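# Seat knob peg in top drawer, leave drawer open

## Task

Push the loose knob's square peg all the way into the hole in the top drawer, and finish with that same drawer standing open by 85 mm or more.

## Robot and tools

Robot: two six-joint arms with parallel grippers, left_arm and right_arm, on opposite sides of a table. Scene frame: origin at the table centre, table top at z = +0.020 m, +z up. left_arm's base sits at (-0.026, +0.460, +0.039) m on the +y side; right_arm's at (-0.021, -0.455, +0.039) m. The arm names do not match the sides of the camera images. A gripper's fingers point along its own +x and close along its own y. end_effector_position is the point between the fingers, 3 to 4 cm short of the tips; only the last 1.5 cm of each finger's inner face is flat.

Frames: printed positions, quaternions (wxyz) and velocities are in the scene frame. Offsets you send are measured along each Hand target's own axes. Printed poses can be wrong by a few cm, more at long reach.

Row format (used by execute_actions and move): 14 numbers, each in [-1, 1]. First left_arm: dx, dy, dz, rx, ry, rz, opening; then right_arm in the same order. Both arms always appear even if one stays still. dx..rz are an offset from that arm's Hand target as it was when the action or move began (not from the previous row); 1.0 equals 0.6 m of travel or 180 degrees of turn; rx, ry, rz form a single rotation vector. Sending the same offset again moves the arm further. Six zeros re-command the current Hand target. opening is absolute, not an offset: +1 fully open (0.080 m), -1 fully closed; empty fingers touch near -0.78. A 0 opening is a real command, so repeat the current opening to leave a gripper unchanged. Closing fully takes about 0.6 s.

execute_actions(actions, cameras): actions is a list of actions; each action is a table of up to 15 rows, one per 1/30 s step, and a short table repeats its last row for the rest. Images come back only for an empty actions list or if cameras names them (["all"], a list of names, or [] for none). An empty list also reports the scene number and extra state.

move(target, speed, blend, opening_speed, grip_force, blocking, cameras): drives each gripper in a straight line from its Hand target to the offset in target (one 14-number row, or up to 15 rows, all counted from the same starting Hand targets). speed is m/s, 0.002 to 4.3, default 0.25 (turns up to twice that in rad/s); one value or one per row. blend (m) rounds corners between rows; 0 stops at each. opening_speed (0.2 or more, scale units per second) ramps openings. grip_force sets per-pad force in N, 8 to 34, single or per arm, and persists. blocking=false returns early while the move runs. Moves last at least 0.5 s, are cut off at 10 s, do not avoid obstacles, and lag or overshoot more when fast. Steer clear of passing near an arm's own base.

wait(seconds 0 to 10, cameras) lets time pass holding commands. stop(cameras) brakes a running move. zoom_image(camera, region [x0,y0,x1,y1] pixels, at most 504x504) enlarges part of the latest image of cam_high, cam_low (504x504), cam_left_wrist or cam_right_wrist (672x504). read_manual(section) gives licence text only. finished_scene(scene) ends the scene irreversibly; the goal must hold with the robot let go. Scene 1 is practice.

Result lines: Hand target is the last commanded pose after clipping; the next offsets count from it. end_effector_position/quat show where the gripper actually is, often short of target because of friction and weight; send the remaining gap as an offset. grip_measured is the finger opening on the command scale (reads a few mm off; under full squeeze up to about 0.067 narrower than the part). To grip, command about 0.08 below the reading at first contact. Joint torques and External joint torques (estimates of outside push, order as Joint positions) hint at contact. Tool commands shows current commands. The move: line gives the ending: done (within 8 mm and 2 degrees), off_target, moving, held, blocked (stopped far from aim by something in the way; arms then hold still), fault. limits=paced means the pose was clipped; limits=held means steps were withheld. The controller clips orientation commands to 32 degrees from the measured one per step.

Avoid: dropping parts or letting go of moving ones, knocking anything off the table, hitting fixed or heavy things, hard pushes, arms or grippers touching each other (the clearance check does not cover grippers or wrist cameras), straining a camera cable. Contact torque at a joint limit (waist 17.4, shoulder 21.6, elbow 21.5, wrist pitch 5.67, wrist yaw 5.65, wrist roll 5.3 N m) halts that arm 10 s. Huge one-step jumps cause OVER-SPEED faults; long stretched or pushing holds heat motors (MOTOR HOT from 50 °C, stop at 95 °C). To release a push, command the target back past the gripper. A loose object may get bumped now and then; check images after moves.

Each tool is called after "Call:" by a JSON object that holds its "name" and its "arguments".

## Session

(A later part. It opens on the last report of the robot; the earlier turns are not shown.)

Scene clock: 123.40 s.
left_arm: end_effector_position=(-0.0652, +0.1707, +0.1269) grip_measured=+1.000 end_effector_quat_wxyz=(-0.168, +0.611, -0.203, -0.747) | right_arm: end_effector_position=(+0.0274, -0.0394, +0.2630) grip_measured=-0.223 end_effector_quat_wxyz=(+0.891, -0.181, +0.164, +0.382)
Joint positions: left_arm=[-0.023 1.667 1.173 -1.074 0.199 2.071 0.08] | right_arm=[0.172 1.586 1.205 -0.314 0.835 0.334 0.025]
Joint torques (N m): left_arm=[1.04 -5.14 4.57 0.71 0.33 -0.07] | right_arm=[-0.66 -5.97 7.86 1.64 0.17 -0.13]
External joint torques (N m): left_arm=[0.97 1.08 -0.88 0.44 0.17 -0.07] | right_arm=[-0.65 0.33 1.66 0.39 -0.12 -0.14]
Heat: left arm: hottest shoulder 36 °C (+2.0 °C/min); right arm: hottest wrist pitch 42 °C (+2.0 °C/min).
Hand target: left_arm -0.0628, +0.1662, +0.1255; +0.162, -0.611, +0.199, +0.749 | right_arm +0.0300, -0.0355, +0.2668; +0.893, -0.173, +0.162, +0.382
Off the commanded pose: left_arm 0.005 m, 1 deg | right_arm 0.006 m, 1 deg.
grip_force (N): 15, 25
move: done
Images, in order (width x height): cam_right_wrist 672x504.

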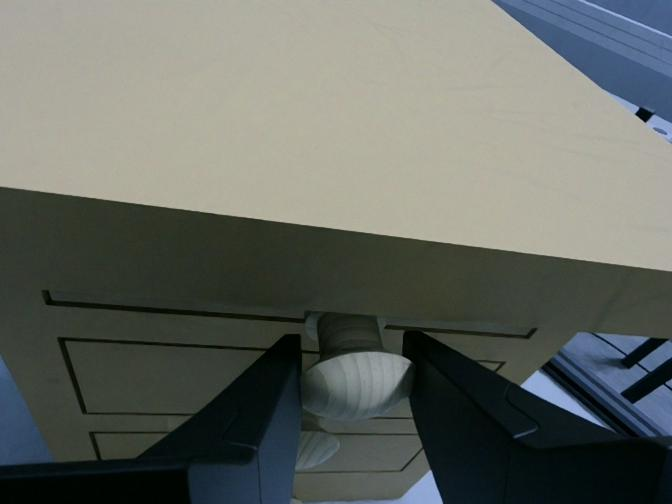

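Call:
{"name": "move", "arguments": {"target": [0,0,0,0,0,0,1.0,-0.0012,0.0007,-0.0052,0,0,0,-0.25], "speed": 0.03, "cameras": ["cam_right_wrist"]}}

Call:
{"name": "zoom_image", "arguments": {"camera": "cam_right_wrist", "region": [290, 280, 400, 362]}}

Call:
{"name": "zoom_image", "arguments": {"camera": "cam_right_wrist", "region": [20, 260, 130, 342]}}

Call:
{"name": "zoom_image", "arguments": {"camera": "cam_right_wrist", "region": [470, 290, 580, 372]}}

Scene clock: 124.90 s.
left_arm: end_effector_position=(-0.0652, +0.1707, +0.1269) grip_measured=+1.000 end_effector_quat_wxyz=(-0.168, +0.611, -0.203, -0.747) | right_arm: end_effector_position=(+0.0274, -0.0392, +0.2629) grip_measured=-0.223 end_effector_quat_wxyz=(+0.892, -0.180, +0.163, +0.382)
Joint positions: left_arm=[-0.023 1.667 1.173 -1.074 0.199 2.071 0.08] | right_arm=[0.172 1.587 1.204 -0.31 0.836 0.333 0.025]
Joint torques (N m): left_arm=[1.04 -5.12 4.58 0.71 0.33 -0.08] | right_arm=[-0.26 -6.31 6.72 1.87 0.34 0.03]
External joint torques (N m): left_arm=[1.04 1 -0.87 0.42 0.16 -0.07] | right_arm=[-0.23 0.05 0.49 0.61 0.05 0.02]
Heat: left arm: hottest shoulder 36 °C (+2.0 °C/min); right arm: hottest wrist pitch 42 °C (+2.0 °C/min).
Hand target: left_arm -0.0628, +0.1662, +0.1255; +0.162, -0.611, +0.199, +0.749 | right_arm +0.0287, -0.0369, +0.2641; +0.893, -0.174, +0.162, +0.382
Off the commanded pose: left_arm 0.005 m, 1 deg | right_arm 0.003 m, 1 deg.
grip_force (N): 15, 25
move: done
Images, in order (width x height): cam_right_wrist 672x504.

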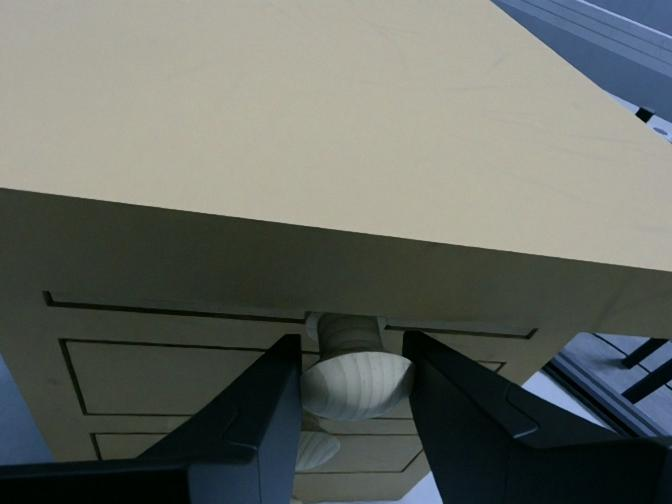

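Scaled by 4.582 from the camera's 672x504 image, which has a finer 960x720 frame.

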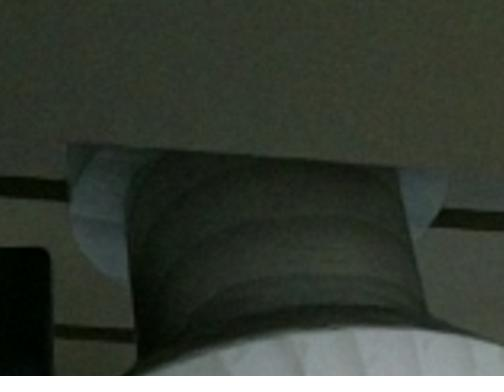

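Scaled by 4.582 from the camera's 672x504 image, which has a finer 960x720 frame.

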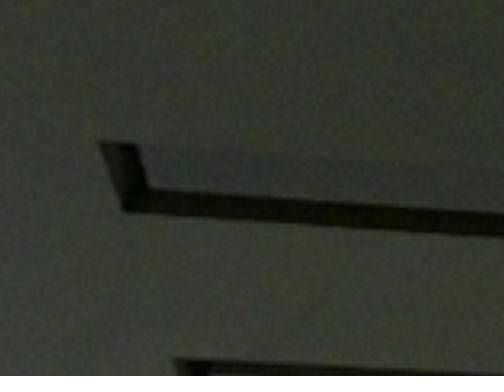

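Scaled by 4.582 from the camera's 672x504 image, which has a finer 960x720 frame.

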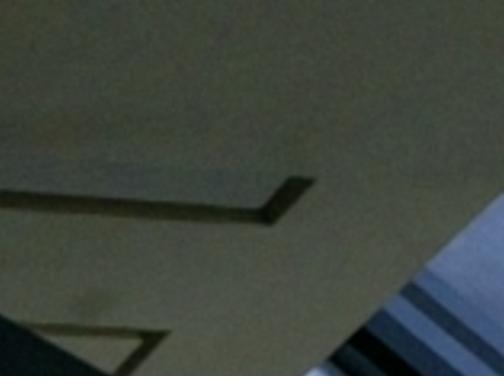

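Call:
{"name": "move", "arguments": {"target": [0,0,0,0,0,0,1.0,0.0014,0.0007,-0.0041,0,0,0,-0.25], "speed": 0.03, "cameras": ["cam_right_wrist"]}}

Call:
{"name": "zoom_image", "arguments": {"camera": "cam_right_wrist", "region": [290, 280, 400, 362]}}

Call:
{"name": "zoom_image", "arguments": {"camera": "cam_right_wrist", "region": [20, 260, 130, 342]}}

Call:
{"name": "zoom_image", "arguments": {"camera": "cam_right_wrist", "region": [470, 290, 580, 372]}}

Scene clock: 125.90 s.
left_arm: end_effector_position=(-0.0652, +0.1707, +0.1269) grip_measured=+1.000 end_effector_quat_wxyz=(-0.168, +0.611, -0.203, -0.747) | right_arm: end_effector_position=(+0.0275, -0.0392, +0.2617) grip_measured=-0.223 end_effector_quat_wxyz=(+0.892, -0.178, +0.162, +0.382)
Joint positions: left_arm=[-0.023 1.667 1.173 -1.074 0.199 2.071 0.08] | right_arm=[0.172 1.587 1.196 -0.299 0.838 0.333 0.025]
Joint torques (N m): left_arm=[1.03 -5.14 4.58 0.7 0.33 -0.08] | right_arm=[-0.36 -6.13 6.25 1.7 0.22 0.01]
External joint torques (N m): left_arm=[1.07 1.04 -0.86 0.44 0.15 -0.07] | right_arm=[-0.32 0.25 -0.04 0.43 -0.07 -0.01]
Heat: left arm: hottest shoulder 36 °C (+2.0 °C/min); right arm: hottest wrist pitch 42 °C (+2.0 °C/min).
Hand target: left_arm -0.0628, +0.1662, +0.1255; +0.162, -0.611, +0.199, +0.749 | right_arm +0.0285, -0.0373, +0.2614; +0.893, -0.174, +0.162, +0.382
Off the commanded pose: left_arm 0.005 m, 1 deg | right_arm 0.002 m, 1 deg.
grip_force (N): 15, 25
move: done
Images, in order (width x height): cam_right_wrist 672x504.

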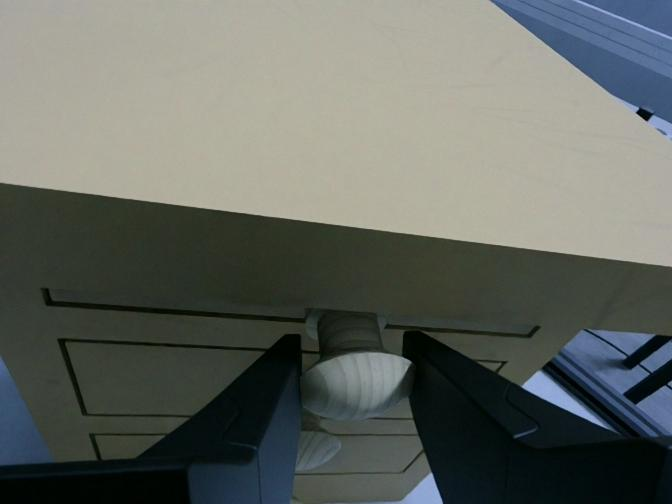

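Scaled by 4.582 from the camera's 672x504 image, which has a finer 960x720 frame.

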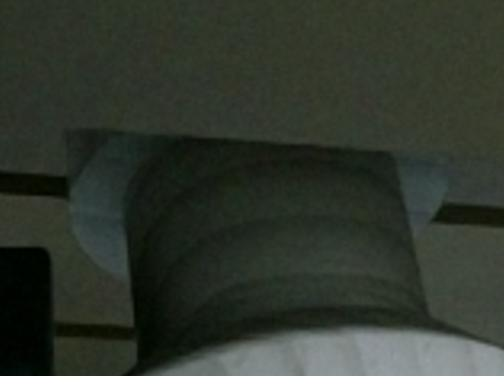

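Scaled by 4.582 from the camera's 672x504 image, which has a finer 960x720 frame.

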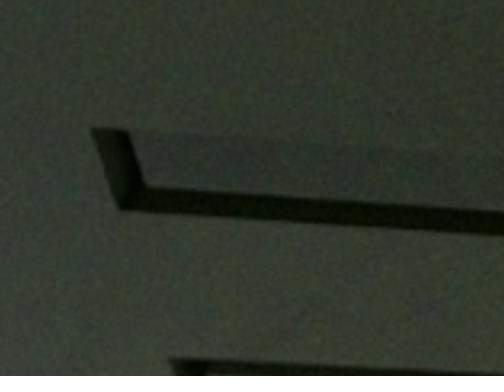

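Scaled by 4.582 from the camera's 672x504 image, which has a finer 960x720 frame.

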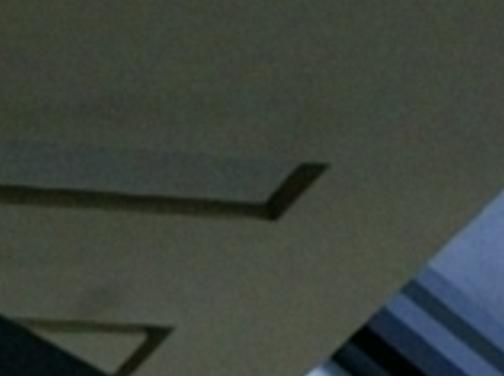

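Call:
{"name": "move", "arguments": {"target": [0,0,0,0,0,0,1.0,0.0064,0.0003,0.0022,0,0,0,-0.25], "speed": 0.03, "cameras": ["cam_right_wrist"]}}

Call:
{"name": "zoom_image", "arguments": {"camera": "cam_right_wrist", "region": [290, 280, 400, 362]}}

Call:
{"name": "zoom_image", "arguments": {"camera": "cam_right_wrist", "region": [20, 260, 130, 342]}}

Call:
{"name": "zoom_image", "arguments": {"camera": "cam_right_wrist", "region": [470, 290, 580, 372]}}

Scene clock: 127.13 s.
left_arm: end_effector_position=(-0.0652, +0.1707, +0.1269) grip_measured=+1.000 end_effector_quat_wxyz=(-0.168, +0.611, -0.203, -0.747) | right_arm: end_effector_position=(+0.0279, -0.0387, +0.2618) grip_measured=-0.223 end_effector_quat_wxyz=(+0.893, -0.178, +0.161, +0.382)
Joint positions: left_arm=[-0.023 1.667 1.173 -1.074 0.199 2.071 0.08] | right_arm=[0.171 1.588 1.196 -0.294 0.838 0.33 0.025]
Joint torques (N m): left_arm=[1.04 -5.12 4.58 0.71 0.33 -0.08] | right_arm=[-0.84 -5.27 7.11 2.07 -0.04 -0.15]
External joint torques (N m): left_arm=[1.03 1.05 -0.84 0.45 0.17 -0.07] | right_arm=[-0.84 1.18 0.8 0.79 -0.33 -0.16]
Heat: left arm: hottest shoulder 36 °C (+2.0 °C/min); right arm: hottest wrist pitch 42 °C (+3.0 °C/min).
Hand target: left_arm -0.0628, +0.1662, +0.1255; +0.162, -0.611, +0.199, +0.749 | right_arm +0.0311, -0.0341, +0.2611; +0.893, -0.174, +0.162, +0.382
Off the commanded pose: left_arm 0.005 m, 1 deg | right_arm 0.006 m, 1 deg.
grip_force (N): 15, 25
move: done
Images, in order (width x height): cam_right_wrist 672x504.

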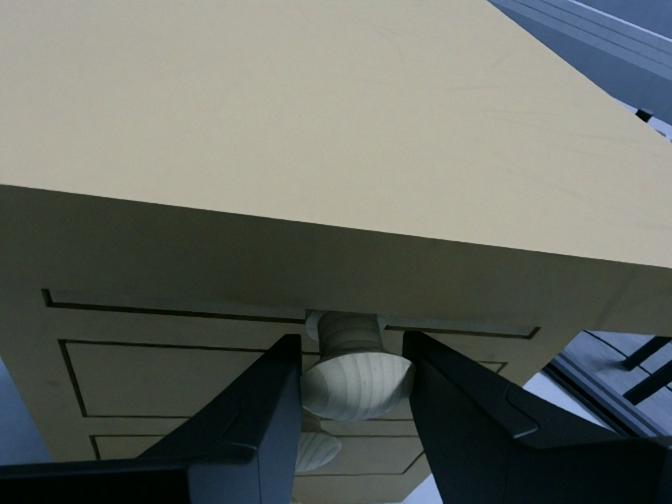

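Scaled by 4.582 from the camera's 672x504 image, which has a finer 960x720 frame.

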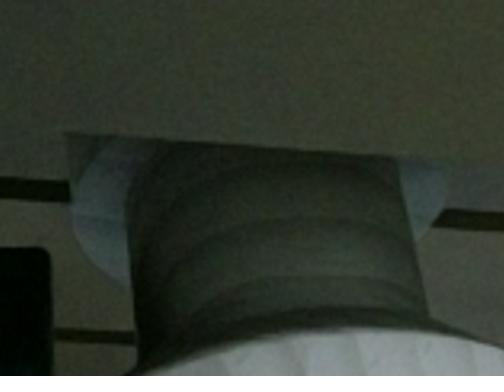

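Scaled by 4.582 from the camera's 672x504 image, which has a finer 960x720 frame.

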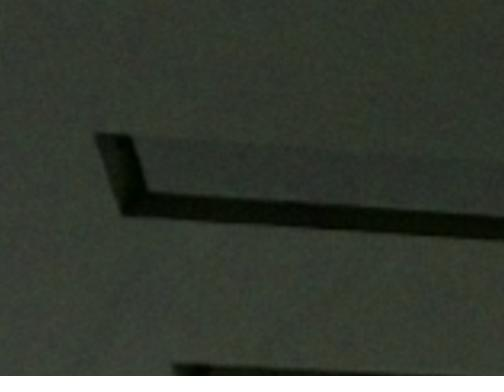

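Scaled by 4.582 from the camera's 672x504 image, which has a finer 960x720 frame.

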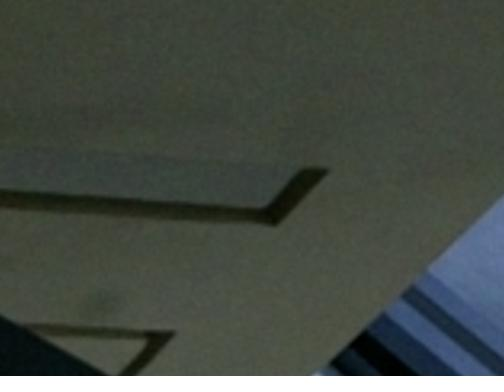

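Call:
{"name": "move", "arguments": {"target": [[0,0,0,0,0,0,1.0,0.0018,0.0008,-0.0037,0,0,0,-0.25],[0,0,0,0,0,0,1.0,0.0023,-0.0041,-0.0046,0,0,0,-0.25]], "speed": 0.03, "blend": [0.002, 0], "cameras": ["cam_right_wrist"]}}

Call:
{"name": "zoom_image", "arguments": {"camera": "cam_right_wrist", "region": [290, 280, 400, 362]}}

Call:
{"name": "zoom_image", "arguments": {"camera": "cam_right_wrist", "region": [20, 260, 130, 342]}}

Call:
{"name": "zoom_image", "arguments": {"camera": "cam_right_wrist", "region": [470, 290, 580, 372]}}

Scene clock: 129.30 s.
left_arm: end_effector_position=(-0.0652, +0.1707, +0.1269) grip_measured=+1.000 end_effector_quat_wxyz=(-0.168, +0.611, -0.203, -0.747) | right_arm: end_effector_position=(+0.0293, -0.0389, +0.2588) grip_measured=-0.223 end_effector_quat_wxyz=(+0.893, -0.179, +0.160, +0.382)
Joint positions: left_arm=[-0.023 1.667 1.173 -1.074 0.199 2.071 0.08] | right_arm=[0.167 1.588 1.183 -0.277 0.836 0.324 0.025]
Joint torques (N m): left_arm=[1.04 -5.13 4.6 0.71 0.34 -0.08] | right_arm=[-0.9 -6.04 6.55 1.91 -0.16 -0.15]
External joint torques (N m): left_arm=[1.06 1.07 -0.87 0.43 0.16 -0.07] | right_arm=[-0.89 0.27 0.35 0.65 -0.45 -0.16]
Heat: left arm: hottest shoulder 36 °C (+2.0 °C/min); right arm: hottest wrist pitch 42 °C (+3.0 °C/min).
Hand target: left_arm -0.0628, +0.1662, +0.1255; +0.162, -0.611, +0.199, +0.749 | right_arm +0.0334, -0.0361, +0.2585; +0.893, -0.173, +0.162, +0.382
Off the commanded pose: left_arm 0.005 m, 1 deg | right_arm 0.005 m, 1 deg.
grip_force (N): 15, 25
move: done; blend cut to 0.0013 m at target 1
Images, in order (width x height): cam_right_wrist 672x504.

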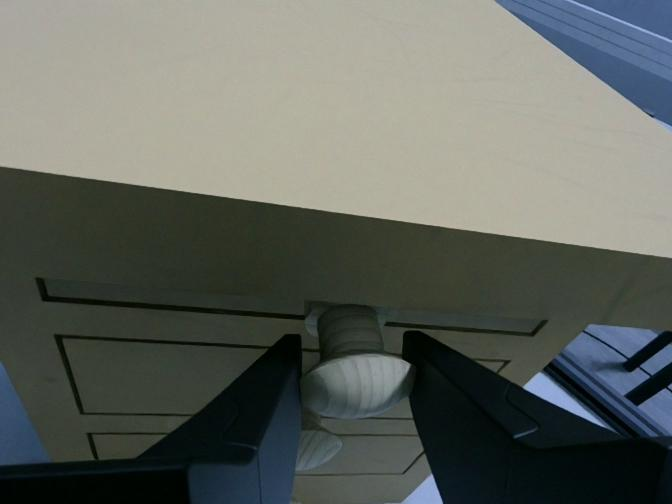

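Scaled by 4.582 from the camera's 672x504 image, which has a finer 960x720 frame.

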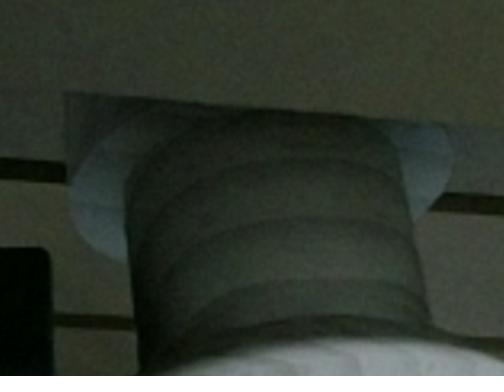

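Scaled by 4.582 from the camera's 672x504 image, which has a finer 960x720 frame.

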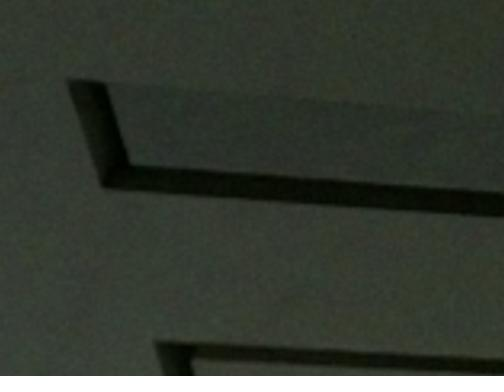

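Scaled by 4.582 from the camera's 672x504 image, which has a finer 960x720 frame.

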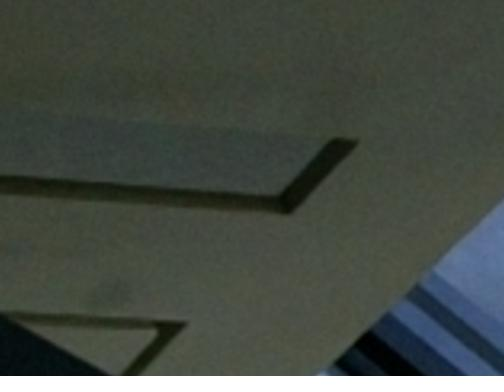

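Call:
{"name": "execute_actions", "arguments": {"actions": [], "cameras": ["cam_right_wrist","cam_low"]}}

Call:
{"name": "zoom_image", "arguments": {"camera": "cam_right_wrist", "region": [240, 240, 440, 390]}}

Call:
{"name": "zoom_image", "arguments": {"camera": "cam_low", "region": [193, 164, 243, 204]}}

Scene clock: 130.33 s.
left_arm: end_effector_position=(-0.0652, +0.1707, +0.1269) grip_measured=+1.000 end_effector_quat_wxyz=(-0.168, +0.611, -0.203, -0.747) | right_arm: end_effector_position=(+0.0293, -0.0389, +0.2586) grip_measured=-0.223 end_effector_quat_wxyz=(+0.893, -0.179, +0.160, +0.382)
Joint positions: left_arm=[-0.023 1.667 1.173 -1.074 0.199 2.071 0.08] | right_arm=[0.167 1.588 1.182 -0.277 0.836 0.324 0.025]
Joint velocities: within noise
Joint torques (N m): left_arm=[1.03 -5.11 4.6 0.71 0.33 -0.07] | right_arm=[-1.15 -6.21 6.5 2 -0.15 -0.14]
External joint torques (N m): left_arm=[1.05 1.1 -0.89 0.43 0.16 -0.07] | right_arm=[-1.15 0.15 0.25 0.73 -0.44 -0.16]
Motor temperatures (°C): left_arm=[29 36 36 33 31 33] | right_arm=[29 37 39 42 32 31]
Heat: left arm: hottest shoulder 36 °C (+2.0 °C/min); right arm: hottest wrist pitch 42 °C (+3.0 °C/min).
Hand target: left_arm -0.0628, +0.1662, +0.1255; +0.162, -0.611, +0.199, +0.749 | right_arm +0.0334, -0.0361, +0.2584; +0.893, -0.174, +0.162, +0.382
Tool commands: left_gripper/opening=+1.0 right_gripper/opening=-0.25
Off the commanded pose: left_arm 0.005 m, 1 deg | right_arm 0.005 m, 1 deg.
grip_force (N): 15, 25
Images, in order (width x height): cam_low 504x504, cam_right_wrist 672x504.

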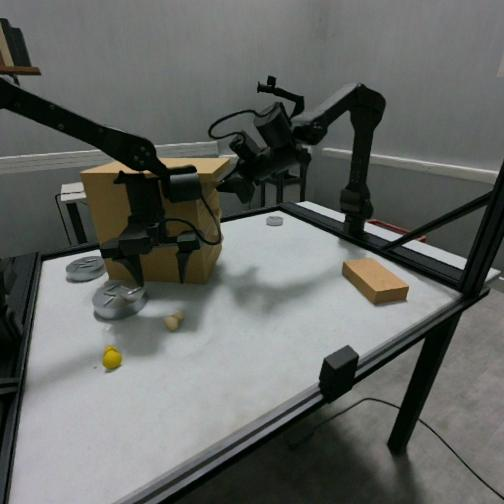

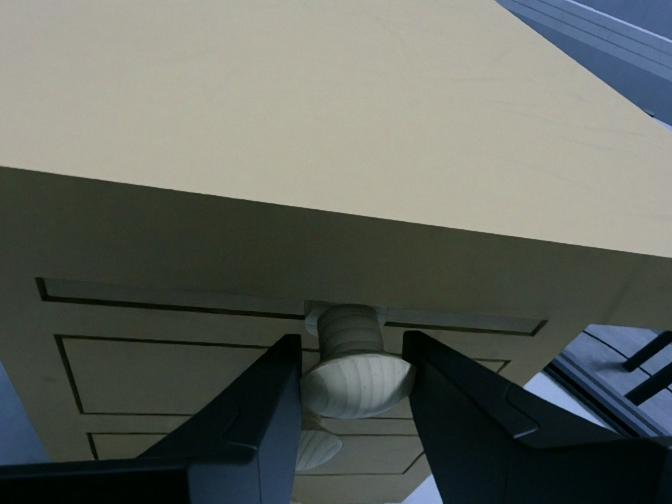

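Scaled by 2.520 from the camera's 672x504 image, which has a finer 960x720 frame.

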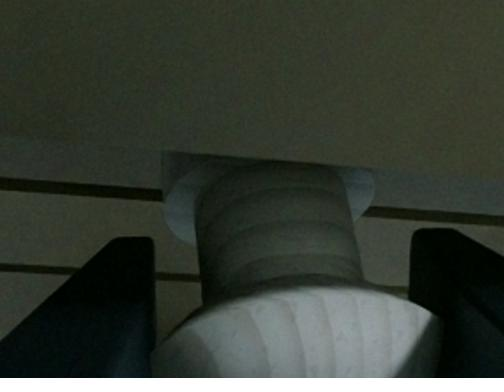

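Scaled by 10.080 from the camera's 504x504 image, which has a finer 720x720 frame.

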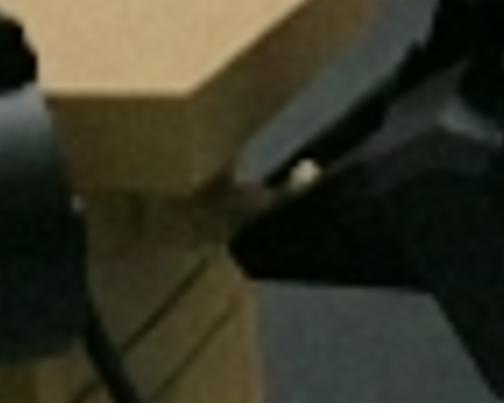

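Call:
{"name": "zoom_image", "arguments": {"camera": "cam_right_wrist", "region": [290, 280, 400, 362]}}

Call:
{"name": "zoom_image", "arguments": {"camera": "cam_low", "region": [203, 178, 223, 194]}}

Scaled by 4.582 from the camera's 672x504 image, which has a finer 960x720 frame.

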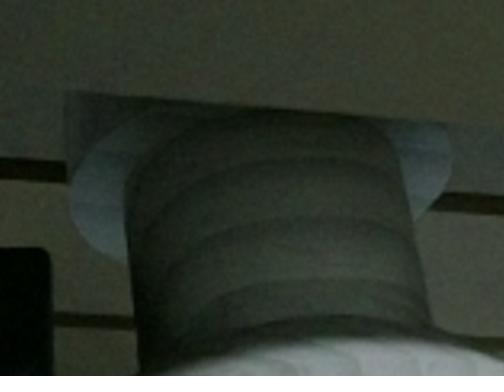

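Scaled by 25.200 from the camera's 504x504 image, which has a finer 720x720 frame.

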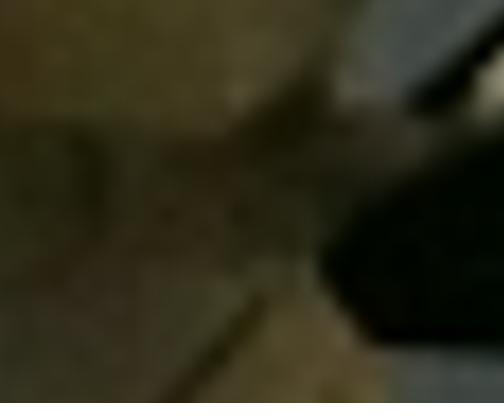

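Call:
{"name": "move", "arguments": {"target": [0,0,0,0,0,0,1.0,-0.0043,-0.0020,0.0088,0,0,0,-0.25], "speed": 0.02, "cameras": ["cam_right_wrist"]}}

Call:
{"name": "zoom_image", "arguments": {"camera": "cam_right_wrist", "region": [290, 280, 400, 362]}}

Scene clock: 133.20 s.
left_arm: end_effector_position=(-0.0652, +0.1707, +0.1269) grip_measured=+1.000 end_effector_quat_wxyz=(-0.168, +0.611, -0.203, -0.747) | right_arm: end_effector_position=(+0.0295, -0.0395, +0.2582) grip_measured=-0.223 end_effector_quat_wxyz=(+0.891, -0.183, +0.163, +0.382)
Joint positions: left_arm=[-0.023 1.667 1.173 -1.074 0.199 2.071 0.08] | right_arm=[0.166 1.588 1.186 -0.29 0.832 0.323 0.025]
Joint torques (N m): left_arm=[1.04 -5.14 4.57 0.71 0.33 -0.08] | right_arm=[-0.96 -6.46 8.08 1.28 0.02 -0.1]
External joint torques (N m): left_arm=[1.06 1.1 -0.9 0.44 0.16 -0.07] | right_arm=[-0.95 -0.02 1.8 0.01 -0.27 -0.12]
Heat: left arm: hottest elbow 37 °C (+2.0 °C/min); right arm: hottest wrist pitch 42 °C (+3.0 °C/min).
Hand target: left_arm -0.0628, +0.1662, +0.1255; +0.162, -0.611, +0.199, +0.749 | right_arm +0.0334, -0.0362, +0.2644; +0.893, -0.174, +0.162, +0.382
Off the commanded pose: left_arm 0.005 m, 1 deg | right_arm 0.008 m, 1 deg.
grip_force (N): 15, 25
move: done
Images, in order (width x height): cam_right_wrist 672x504.

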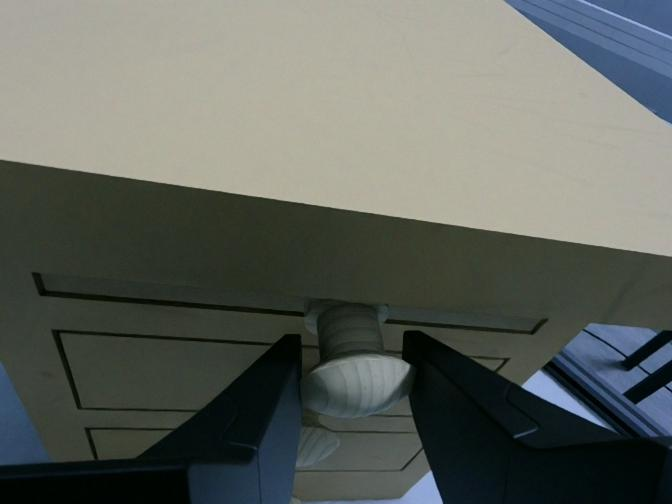

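Scaled by 4.582 from the camera's 672x504 image, which has a finer 960x720 frame.

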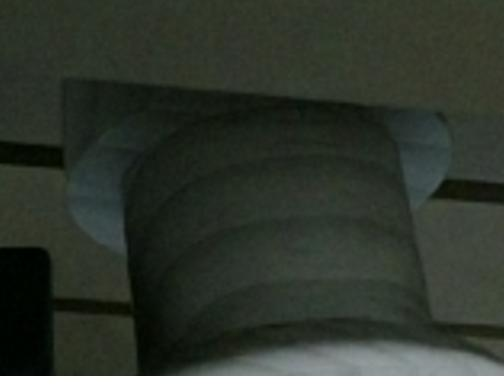

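Call:
{"name": "move", "arguments": {"target": [0,0,0,0,0,0,1.0,-0.0021,-0.0010,0.0044,0,0,0,-0.25], "speed": 0.02, "cameras": ["cam_right_wrist"]}}

Call:
{"name": "zoom_image", "arguments": {"camera": "cam_right_wrist", "region": [290, 280, 400, 362]}}

Scene clock: 134.67 s.
left_arm: end_effector_position=(-0.0652, +0.1707, +0.1269) grip_measured=+1.000 end_effector_quat_wxyz=(-0.168, +0.611, -0.203, -0.747) | right_arm: end_effector_position=(+0.0295, -0.0395, +0.2595) grip_measured=-0.223 end_effector_quat_wxyz=(+0.890, -0.185, +0.164, +0.382)
Joint positions: left_arm=[-0.023 1.667 1.173 -1.074 0.199 2.071 0.08] | right_arm=[0.165 1.588 1.195 -0.303 0.829 0.323 0.025]
Joint torques (N m): left_arm=[1.05 -5.12 4.57 0.71 0.33 -0.07] | right_arm=[-1.06 -6.86 8.33 1.33 0.12 -0.1]
External joint torques (N m): left_arm=[1.08 0.97 -0.85 0.43 0.16 -0.07] | right_arm=[-1.06 -0.45 2.08 0.07 -0.17 -0.11]
Heat: left arm: hottest elbow 37 °C (+2.0 °C/min); right arm: hottest wrist pitch 42 °C (+4.0 °C/min).
Hand target: left_arm -0.0628, +0.1662, +0.1255; +0.162, -0.611, +0.199, +0.749 | right_arm +0.0335, -0.0362, +0.2674; +0.893, -0.174, +0.162, +0.382
Off the commanded pose: left_arm 0.005 m, 1 deg | right_arm 0.009 m, 1 deg.
grip_force (N): 15, 25
move: off_target (right_arm)
Images, in order (width x height): cam_right_wrist 672x504.

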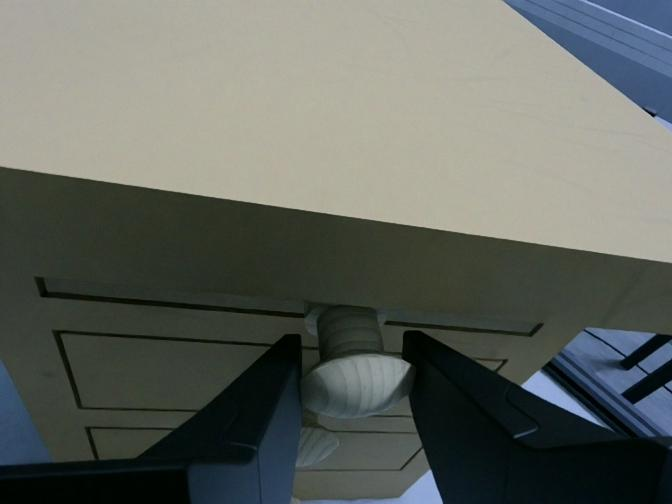

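Scaled by 4.582 from the camera's 672x504 image, which has a finer 960x720 frame.

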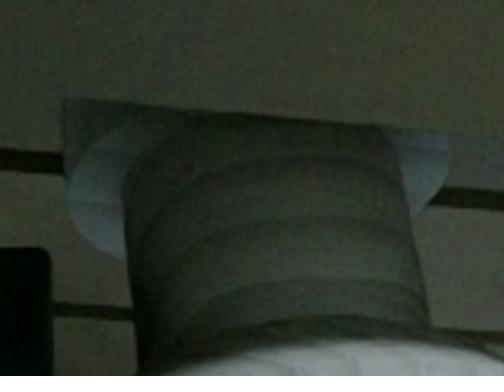

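Call:
{"name": "move", "arguments": {"target": [0,0,0,0,0,0,1.0,-0.0018,-0.0008,0.0037,0,0,0,-0.25], "speed": 0.02, "cameras": ["cam_right_wrist"]}}

Call:
{"name": "zoom_image", "arguments": {"camera": "cam_right_wrist", "region": [290, 280, 400, 362]}}

Scene clock: 135.53 s.
left_arm: end_effector_position=(-0.0652, +0.1707, +0.1269) grip_measured=+1.000 end_effector_quat_wxyz=(-0.168, +0.611, -0.203, -0.747) | right_arm: end_effector_position=(+0.0293, -0.0395, +0.2608) grip_measured=-0.223 end_effector_quat_wxyz=(+0.890, -0.187, +0.164, +0.383)
Joint positions: left_arm=[-0.023 1.667 1.173 -1.074 0.199 2.071 0.08] | right_arm=[0.165 1.588 1.202 -0.314 0.828 0.323 0.025]
Joint torques (N m): left_arm=[1.03 -5.13 4.59 0.71 0.33 -0.07] | right_arm=[-1.17 -7.09 8.21 1.36 0.17 -0.11]
External joint torques (N m): left_arm=[1.04 1.09 -0.89 0.43 0.16 -0.07] | right_arm=[-1.18 -0.7 1.98 0.1 -0.12 -0.13]
Heat: left arm: hottest elbow 37 °C (+2.0 °C/min); right arm: hottest wrist pitch 42 °C (+3.0 °C/min).
Hand target: left_arm -0.0628, +0.1662, +0.1255; +0.162, -0.611, +0.199, +0.749 | right_arm +0.0335, -0.0363, +0.2699; +0.893, -0.174, +0.162, +0.382
Off the commanded pose: left_arm 0.005 m, 1 deg | right_arm 0.010 m, 2 deg.
grip_force (N): 15, 25
move: off_target (right_arm)
Images, in order (width x height): cam_right_wrist 672x504.

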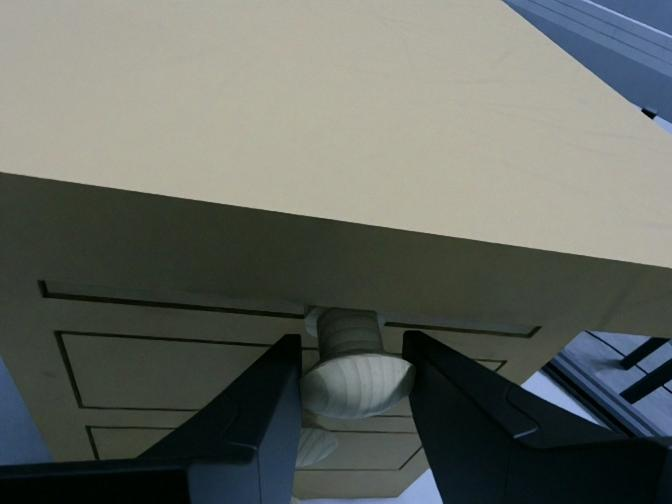

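Scaled by 4.582 from the camera's 672x504 image, which has a finer 960x720 frame.

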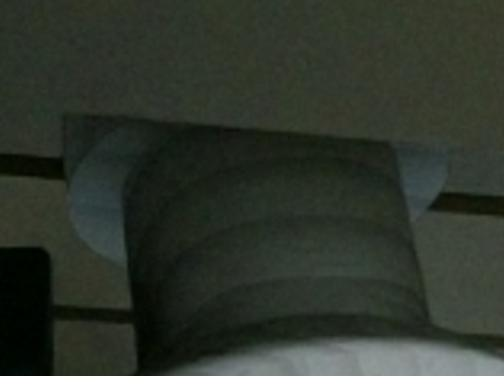

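Call:
{"name": "move", "arguments": {"target": [0,0,0,0,0,0,1.0,-0.0018,-0.0008,0.0037,0,0,0,-0.25], "speed": 0.02, "cameras": ["cam_right_wrist"]}}

Call:
{"name": "zoom_image", "arguments": {"camera": "cam_right_wrist", "region": [290, 280, 400, 362]}}

Scene clock: 139.73 s.
left_arm: end_effector_position=(-0.0652, +0.1707, +0.1269) grip_measured=+1.000 end_effector_quat_wxyz=(-0.168, +0.611, -0.203, -0.747) | right_arm: end_effector_position=(+0.0291, -0.0394, +0.2620) grip_measured=-0.223 end_effector_quat_wxyz=(+0.889, -0.188, +0.165, +0.383)
Joint positions: left_arm=[-0.023 1.667 1.173 -1.074 0.199 2.071 0.08] | right_arm=[0.165 1.588 1.209 -0.324 0.826 0.323 0.025]
Joint torques (N m): left_arm=[1.03 -5.14 4.59 0.71 0.34 -0.07] | right_arm=[-0.93 -7.3 8.52 1.39 0.18 -0.08]
External joint torques (N m): left_arm=[1.01 1.14 -0.96 0.41 0.16 -0.07] | right_arm=[-0.94 -0.88 2.21 0.11 -0.11 -0.09]
Heat: left arm: hottest shoulder 37 °C (+2.0 °C/min); right arm: hottest wrist pitch 42 °C (+3.0 °C/min).
Hand target: left_arm -0.0628, +0.1662, +0.1255; +0.162, -0.611, +0.199, +0.749 | right_arm +0.0334, -0.0363, +0.2724; +0.893, -0.174, +0.162, +0.382
Off the commanded pose: left_arm 0.005 m, 1 deg | right_arm 0.012 m, 2 deg.
grip_force (N): 15, 25
move: off_target (right_arm)
Images, in order (width x height): cam_right_wrist 672x504.

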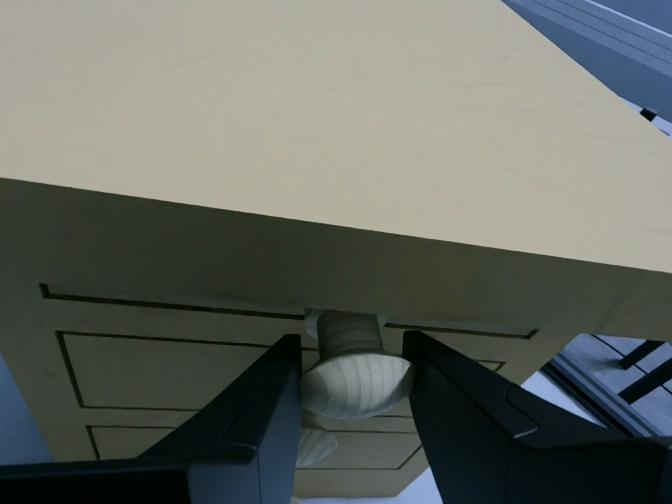

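Scaled by 4.582 from the camera's 672x504 image, which has a finer 960x720 frame.

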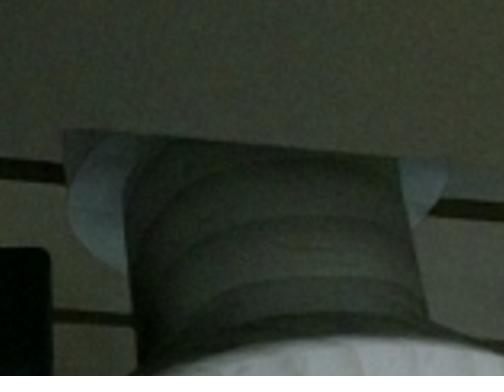

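Call:
{"name": "move", "arguments": {"target": [0,0,0,0,0,0,1.0,-0.0018,-0.0008,0.0037,0,0,0,-0.25], "speed": 0.02, "cameras": ["cam_right_wrist"]}}

Call:
{"name": "zoom_image", "arguments": {"camera": "cam_right_wrist", "region": [290, 280, 400, 362]}}

Scene clock: 140.63 s.
left_arm: end_effector_position=(-0.0652, +0.1707, +0.1269) grip_measured=+1.000 end_effector_quat_wxyz=(-0.168, +0.611, -0.203, -0.747) | right_arm: end_effector_position=(+0.0290, -0.0394, +0.2633) grip_measured=-0.223 end_effector_quat_wxyz=(+0.889, -0.190, +0.166, +0.383)
Joint positions: left_arm=[-0.023 1.667 1.173 -1.074 0.199 2.071 0.08] | right_arm=[0.165 1.588 1.216 -0.335 0.824 0.323 0.025]
Joint torques (N m): left_arm=[1.04 -5.13 4.57 0.71 0.33 -0.08] | right_arm=[-0.96 -7.45 8.57 1.45 0.26 -0.1]
External joint torques (N m): left_arm=[1.02 1.07 -0.87 0.44 0.16 -0.07] | right_arm=[-0.92 -1.08 2.3 0.19 -0.03 -0.11]
Heat: left arm: hottest shoulder 37 °C (+2.0 °C/min); right arm: hottest wrist pitch 42 °C (+3.0 °C/min).
Hand target: left_arm -0.0628, +0.1662, +0.1255; +0.162, -0.611, +0.199, +0.749 | right_arm +0.0334, -0.0363, +0.2750; +0.893, -0.174, +0.162, +0.382
Off the commanded pose: left_arm 0.005 m, 1 deg | right_arm 0.013 m, 2 deg.
grip_force (N): 15, 25
move: off_target (right_arm)
Images, in order (width x height): cam_right_wrist 672x504.

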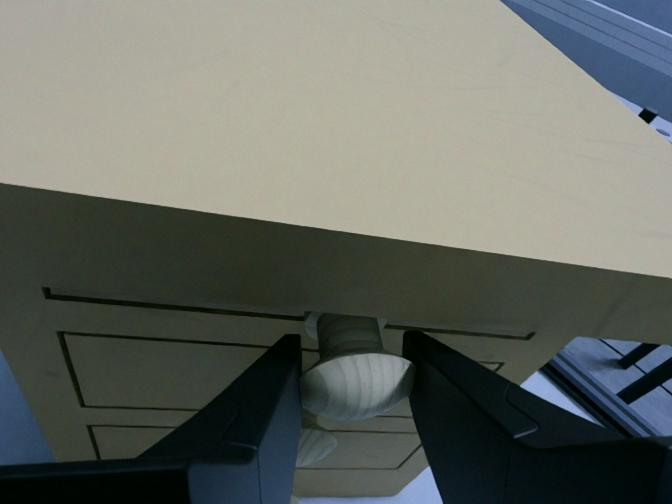

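Scaled by 4.582 from the camera's 672x504 image, which has a finer 960x720 frame.

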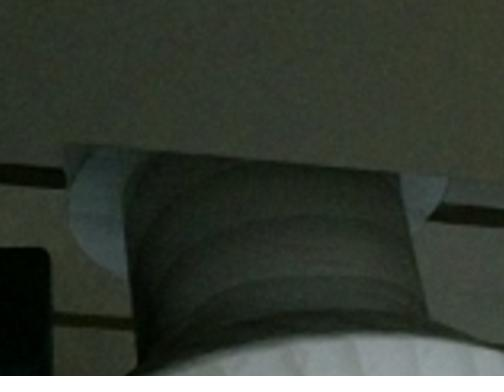

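Call:
{"name": "move", "arguments": {"target": [0,0,0,0,0,0,1.0,-0.0028,-0.0013,0.0059,0,0,0,-0.25], "speed": 0.02, "cameras": ["cam_right_wrist"]}}

Call:
{"name": "zoom_image", "arguments": {"camera": "cam_right_wrist", "region": [290, 280, 400, 362]}}

Scene clock: 141.63 s.
left_arm: end_effector_position=(-0.0652, +0.1707, +0.1269) grip_measured=+1.000 end_effector_quat_wxyz=(-0.168, +0.611, -0.203, -0.747) | right_arm: end_effector_position=(+0.0288, -0.0395, +0.2655) grip_measured=-0.223 end_effector_quat_wxyz=(+0.888, -0.192, +0.167, +0.384)
Joint positions: left_arm=[-0.023 1.667 1.173 -1.074 0.199 2.071 0.08] | right_arm=[0.165 1.588 1.228 -0.352 0.823 0.323 0.025]
Joint torques (N m): left_arm=[1.04 -5.13 4.58 0.7 0.33 -0.07] | right_arm=[-0.79 -7.81 9.05 1.55 0.35 -0.09]
External joint torques (N m): left_arm=[1.01 1.08 -0.87 0.44 0.17 -0.07] | right_arm=[-0.82 -1.45 2.8 0.3 0.06 -0.1]
Heat: left arm: hottest shoulder 37 °C (+2.0 °C/min); right arm: hottest wrist pitch 42 °C (+4.0 °C/min).
Hand target: left_arm -0.0628, +0.1662, +0.1255; +0.162, -0.611, +0.199, +0.749 | right_arm +0.0335, -0.0363, +0.2790; +0.893, -0.174, +0.162, +0.382
Off the commanded pose: left_arm 0.005 m, 1 deg | right_arm 0.015 m, 2 deg.
grip_force (N): 15, 25
move: off_target (right_arm)
Images, in order (width x height): cam_right_wrist 672x504.

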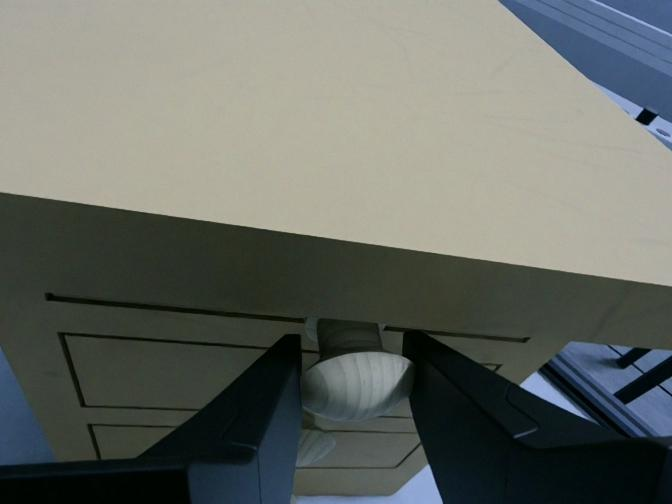

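Scaled by 4.582 from the camera's 672x504 image, which has a finer 960x720 frame.

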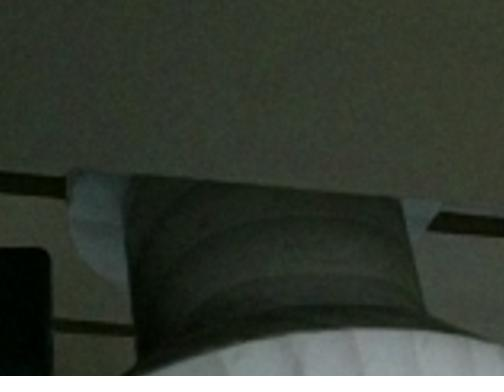

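Call:
{"name": "move", "arguments": {"target": [[0,0,0,0,0,0,1.0,-0.0225,-0.0008,-0.0111,0,0,0,-0.25],[0,0,0,0,0,0,1.0,-0.0129,0.0148,-0.0313,0,0,0,-0.25]], "speed": 0.04, "blend": 0.003, "cameras": ["cam_right_wrist"]}}

Call:
{"name": "zoom_image", "arguments": {"camera": "cam_right_wrist", "region": [290, 280, 400, 362]}}

Call:
{"name": "zoom_image", "arguments": {"camera": "cam_right_wrist", "region": [20, 260, 130, 342]}}

Call:
{"name": "zoom_image", "arguments": {"camera": "cam_right_wrist", "region": [470, 290, 580, 372]}}

Scene clock: 143.30 s.
left_arm: end_effector_position=(-0.0652, +0.1707, +0.1269) grip_measured=+1.000 end_effector_quat_wxyz=(-0.168, +0.611, -0.203, -0.747) | right_arm: end_effector_position=(+0.0193, -0.0437, +0.2655) grip_measured=-0.223 end_effector_quat_wxyz=(+0.892, -0.175, +0.163, +0.383)
Joint positions: left_arm=[-0.023 1.667 1.173 -1.074 0.199 2.071 0.08] | right_arm=[0.199 1.573 1.199 -0.33 0.855 0.361 0.025]
Joint torques (N m): left_arm=[1.04 -5.12 4.57 0.71 0.33 -0.08] | right_arm=[0.1 -6.18 5.86 1.24 0.47 0.11]
External joint torques (N m): left_arm=[1.04 1.07 -0.87 0.44 0.16 -0.07] | right_arm=[0.1 0.17 -0.46 -0.02 0.17 0.1]
Heat: left arm: hottest shoulder 37 °C (+2.0 °C/min); right arm: hottest wrist pitch 42 °C (+4.0 °C/min).
Hand target: left_arm -0.0628, +0.1662, +0.1255; +0.162, -0.611, +0.199, +0.749 | right_arm +0.0189, -0.0435, +0.2639; +0.893, -0.174, +0.162, +0.382
Off the commanded pose: left_arm 0.005 m, 1 deg | right_arm 0.002 m, 0 deg.
grip_force (N): 15, 25
move: done
Images, in order (width x height): cam_right_wrist 672x504.

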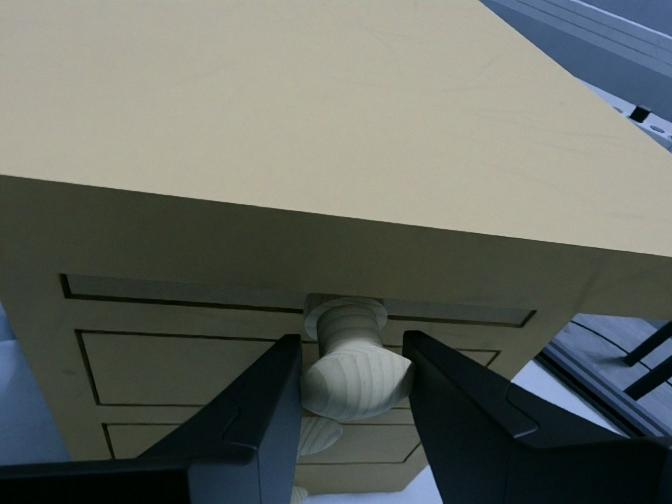

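Scaled by 4.582 from the camera's 672x504 image, which has a finer 960x720 frame.

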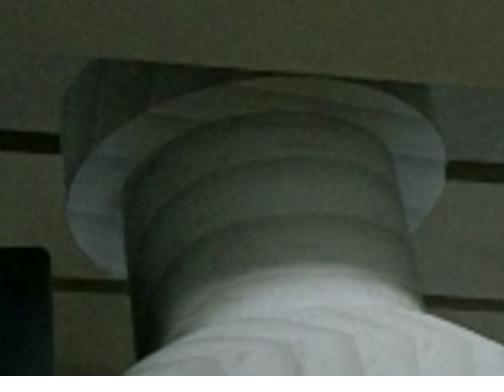

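Scaled by 4.582 from the camera's 672x504 image, which has a finer 960x720 frame.

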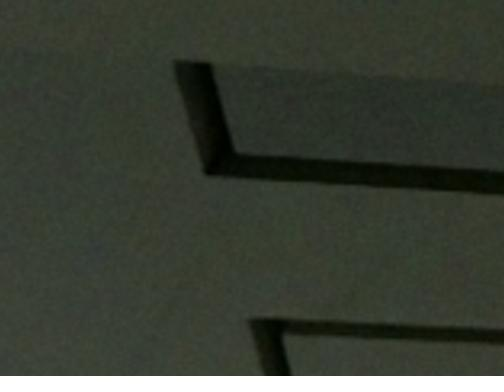

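Scaled by 4.582 from the camera's 672x504 image, which has a finer 960x720 frame.

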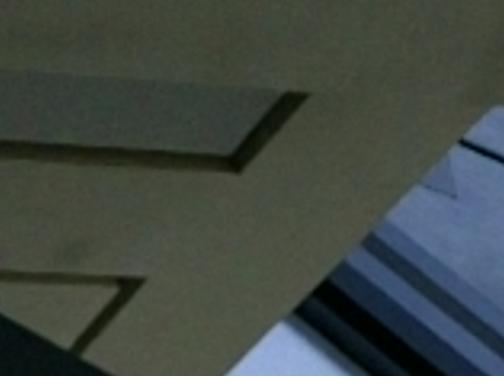

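Call:
{"name": "zoom_image", "arguments": {"camera": "cam_right_wrist", "region": [300, 285, 392, 354]}}

Call:
{"name": "zoom_image", "arguments": {"camera": "cam_low", "region": [203, 178, 223, 194]}}

Scaled by 5.478 from the camera's 672x504 image, which has a finer 960x720 frame.

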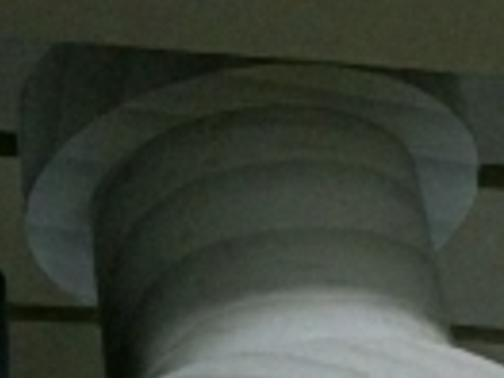

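This scene's latest camera images include none from cam_low. They are from: cam_right_wrist. cam_low's image comes with the result of a call that names it in "cameras".

Call:
{"name": "move", "arguments": {"target": [0,0,0,0,0,0,1.0,-0.0270,-0.0009,-0.0133,0,0,0,-0.25], "speed": 0.06, "cameras": ["cam_right_wrist","cam_low"]}}

Call:
{"name": "zoom_image", "arguments": {"camera": "cam_right_wrist", "region": [290, 220, 410, 340]}}

Call:
{"name": "zoom_image", "arguments": {"camera": "cam_right_wrist", "region": [310, 262, 394, 325]}}

Scene clock: 145.93 s.
left_arm: end_effector_position=(-0.0652, +0.1707, +0.1269) grip_measured=+1.000 end_effector_quat_wxyz=(-0.168, +0.611, -0.203, -0.747) | right_arm: end_effector_position=(+0.0073, -0.0550, +0.2601) grip_measured=-0.223 end_effector_quat_wxyz=(+0.892, -0.180, +0.164, +0.382)
Joint positions: left_arm=[-0.023 1.667 1.173 -1.074 0.199 2.071 0.08] | right_arm=[0.243 1.551 1.169 -0.366 0.889 0.407 0.025]
Joint torques (N m): left_arm=[1.04 -5.13 4.58 0.71 0.33 -0.08] | right_arm=[0.1 -8.28 5.85 0.86 0.55 0.13]
External joint torques (N m): left_arm=[1.03 1.06 -0.88 0.43 0.17 -0.07] | right_arm=[0.1 -2.17 -0.41 -0.37 0.22 0.12]
Heat: left arm: hottest shoulder 37 °C (+2.0 °C/min); right arm: hottest wrist pitch 42 °C (+4.0 °C/min).
Hand target: left_arm -0.0628, +0.1662, +0.1255; +0.162, -0.611, +0.199, +0.749 | right_arm +0.0074, -0.0575, +0.2638; +0.893, -0.174, +0.162, +0.382
Off the commanded pose: left_arm 0.005 m, 1 deg | right_arm 0.004 m, 1 deg.
grip_force (N): 15, 25
move: done
Images, in order (width x height): cam_low 504x504, cam_right_wrist 672x504.

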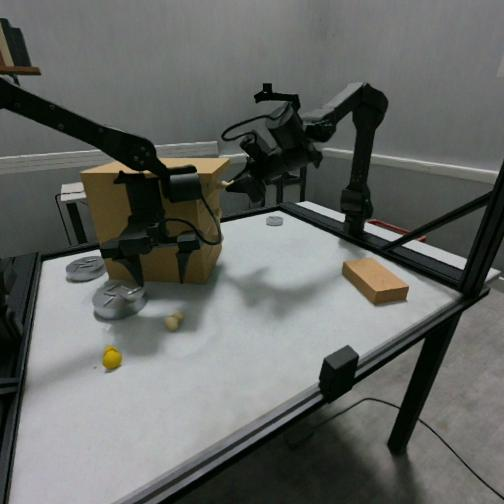

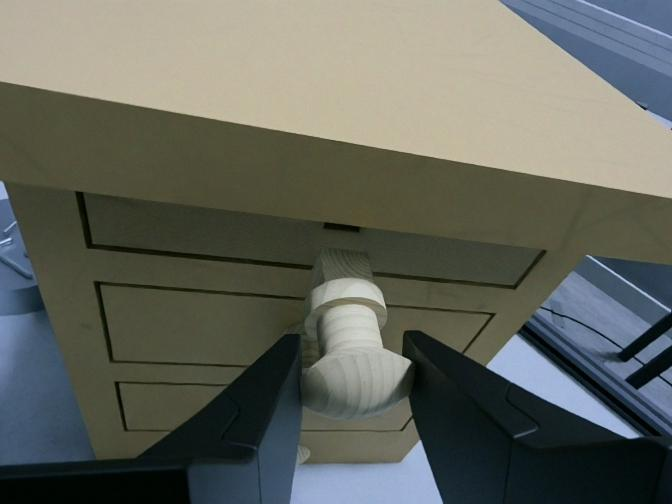

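Scaled by 4.200 from the camera's 672x504 image, which has a finer 960x720 frame.

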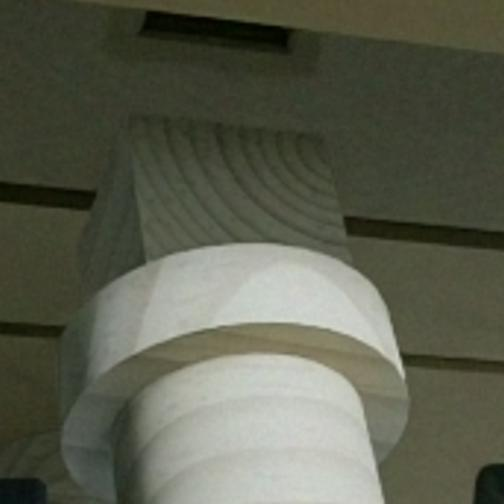

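Scaled by 6.000 from the camera's 672x504 image, which has a finer 960x720 frame.

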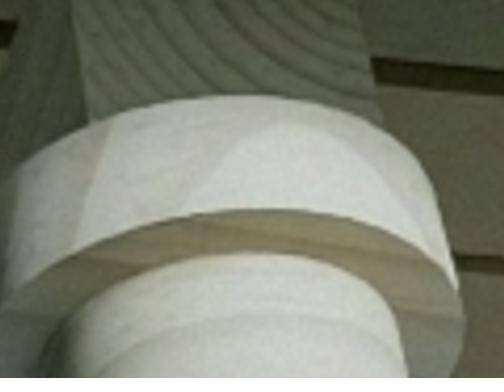

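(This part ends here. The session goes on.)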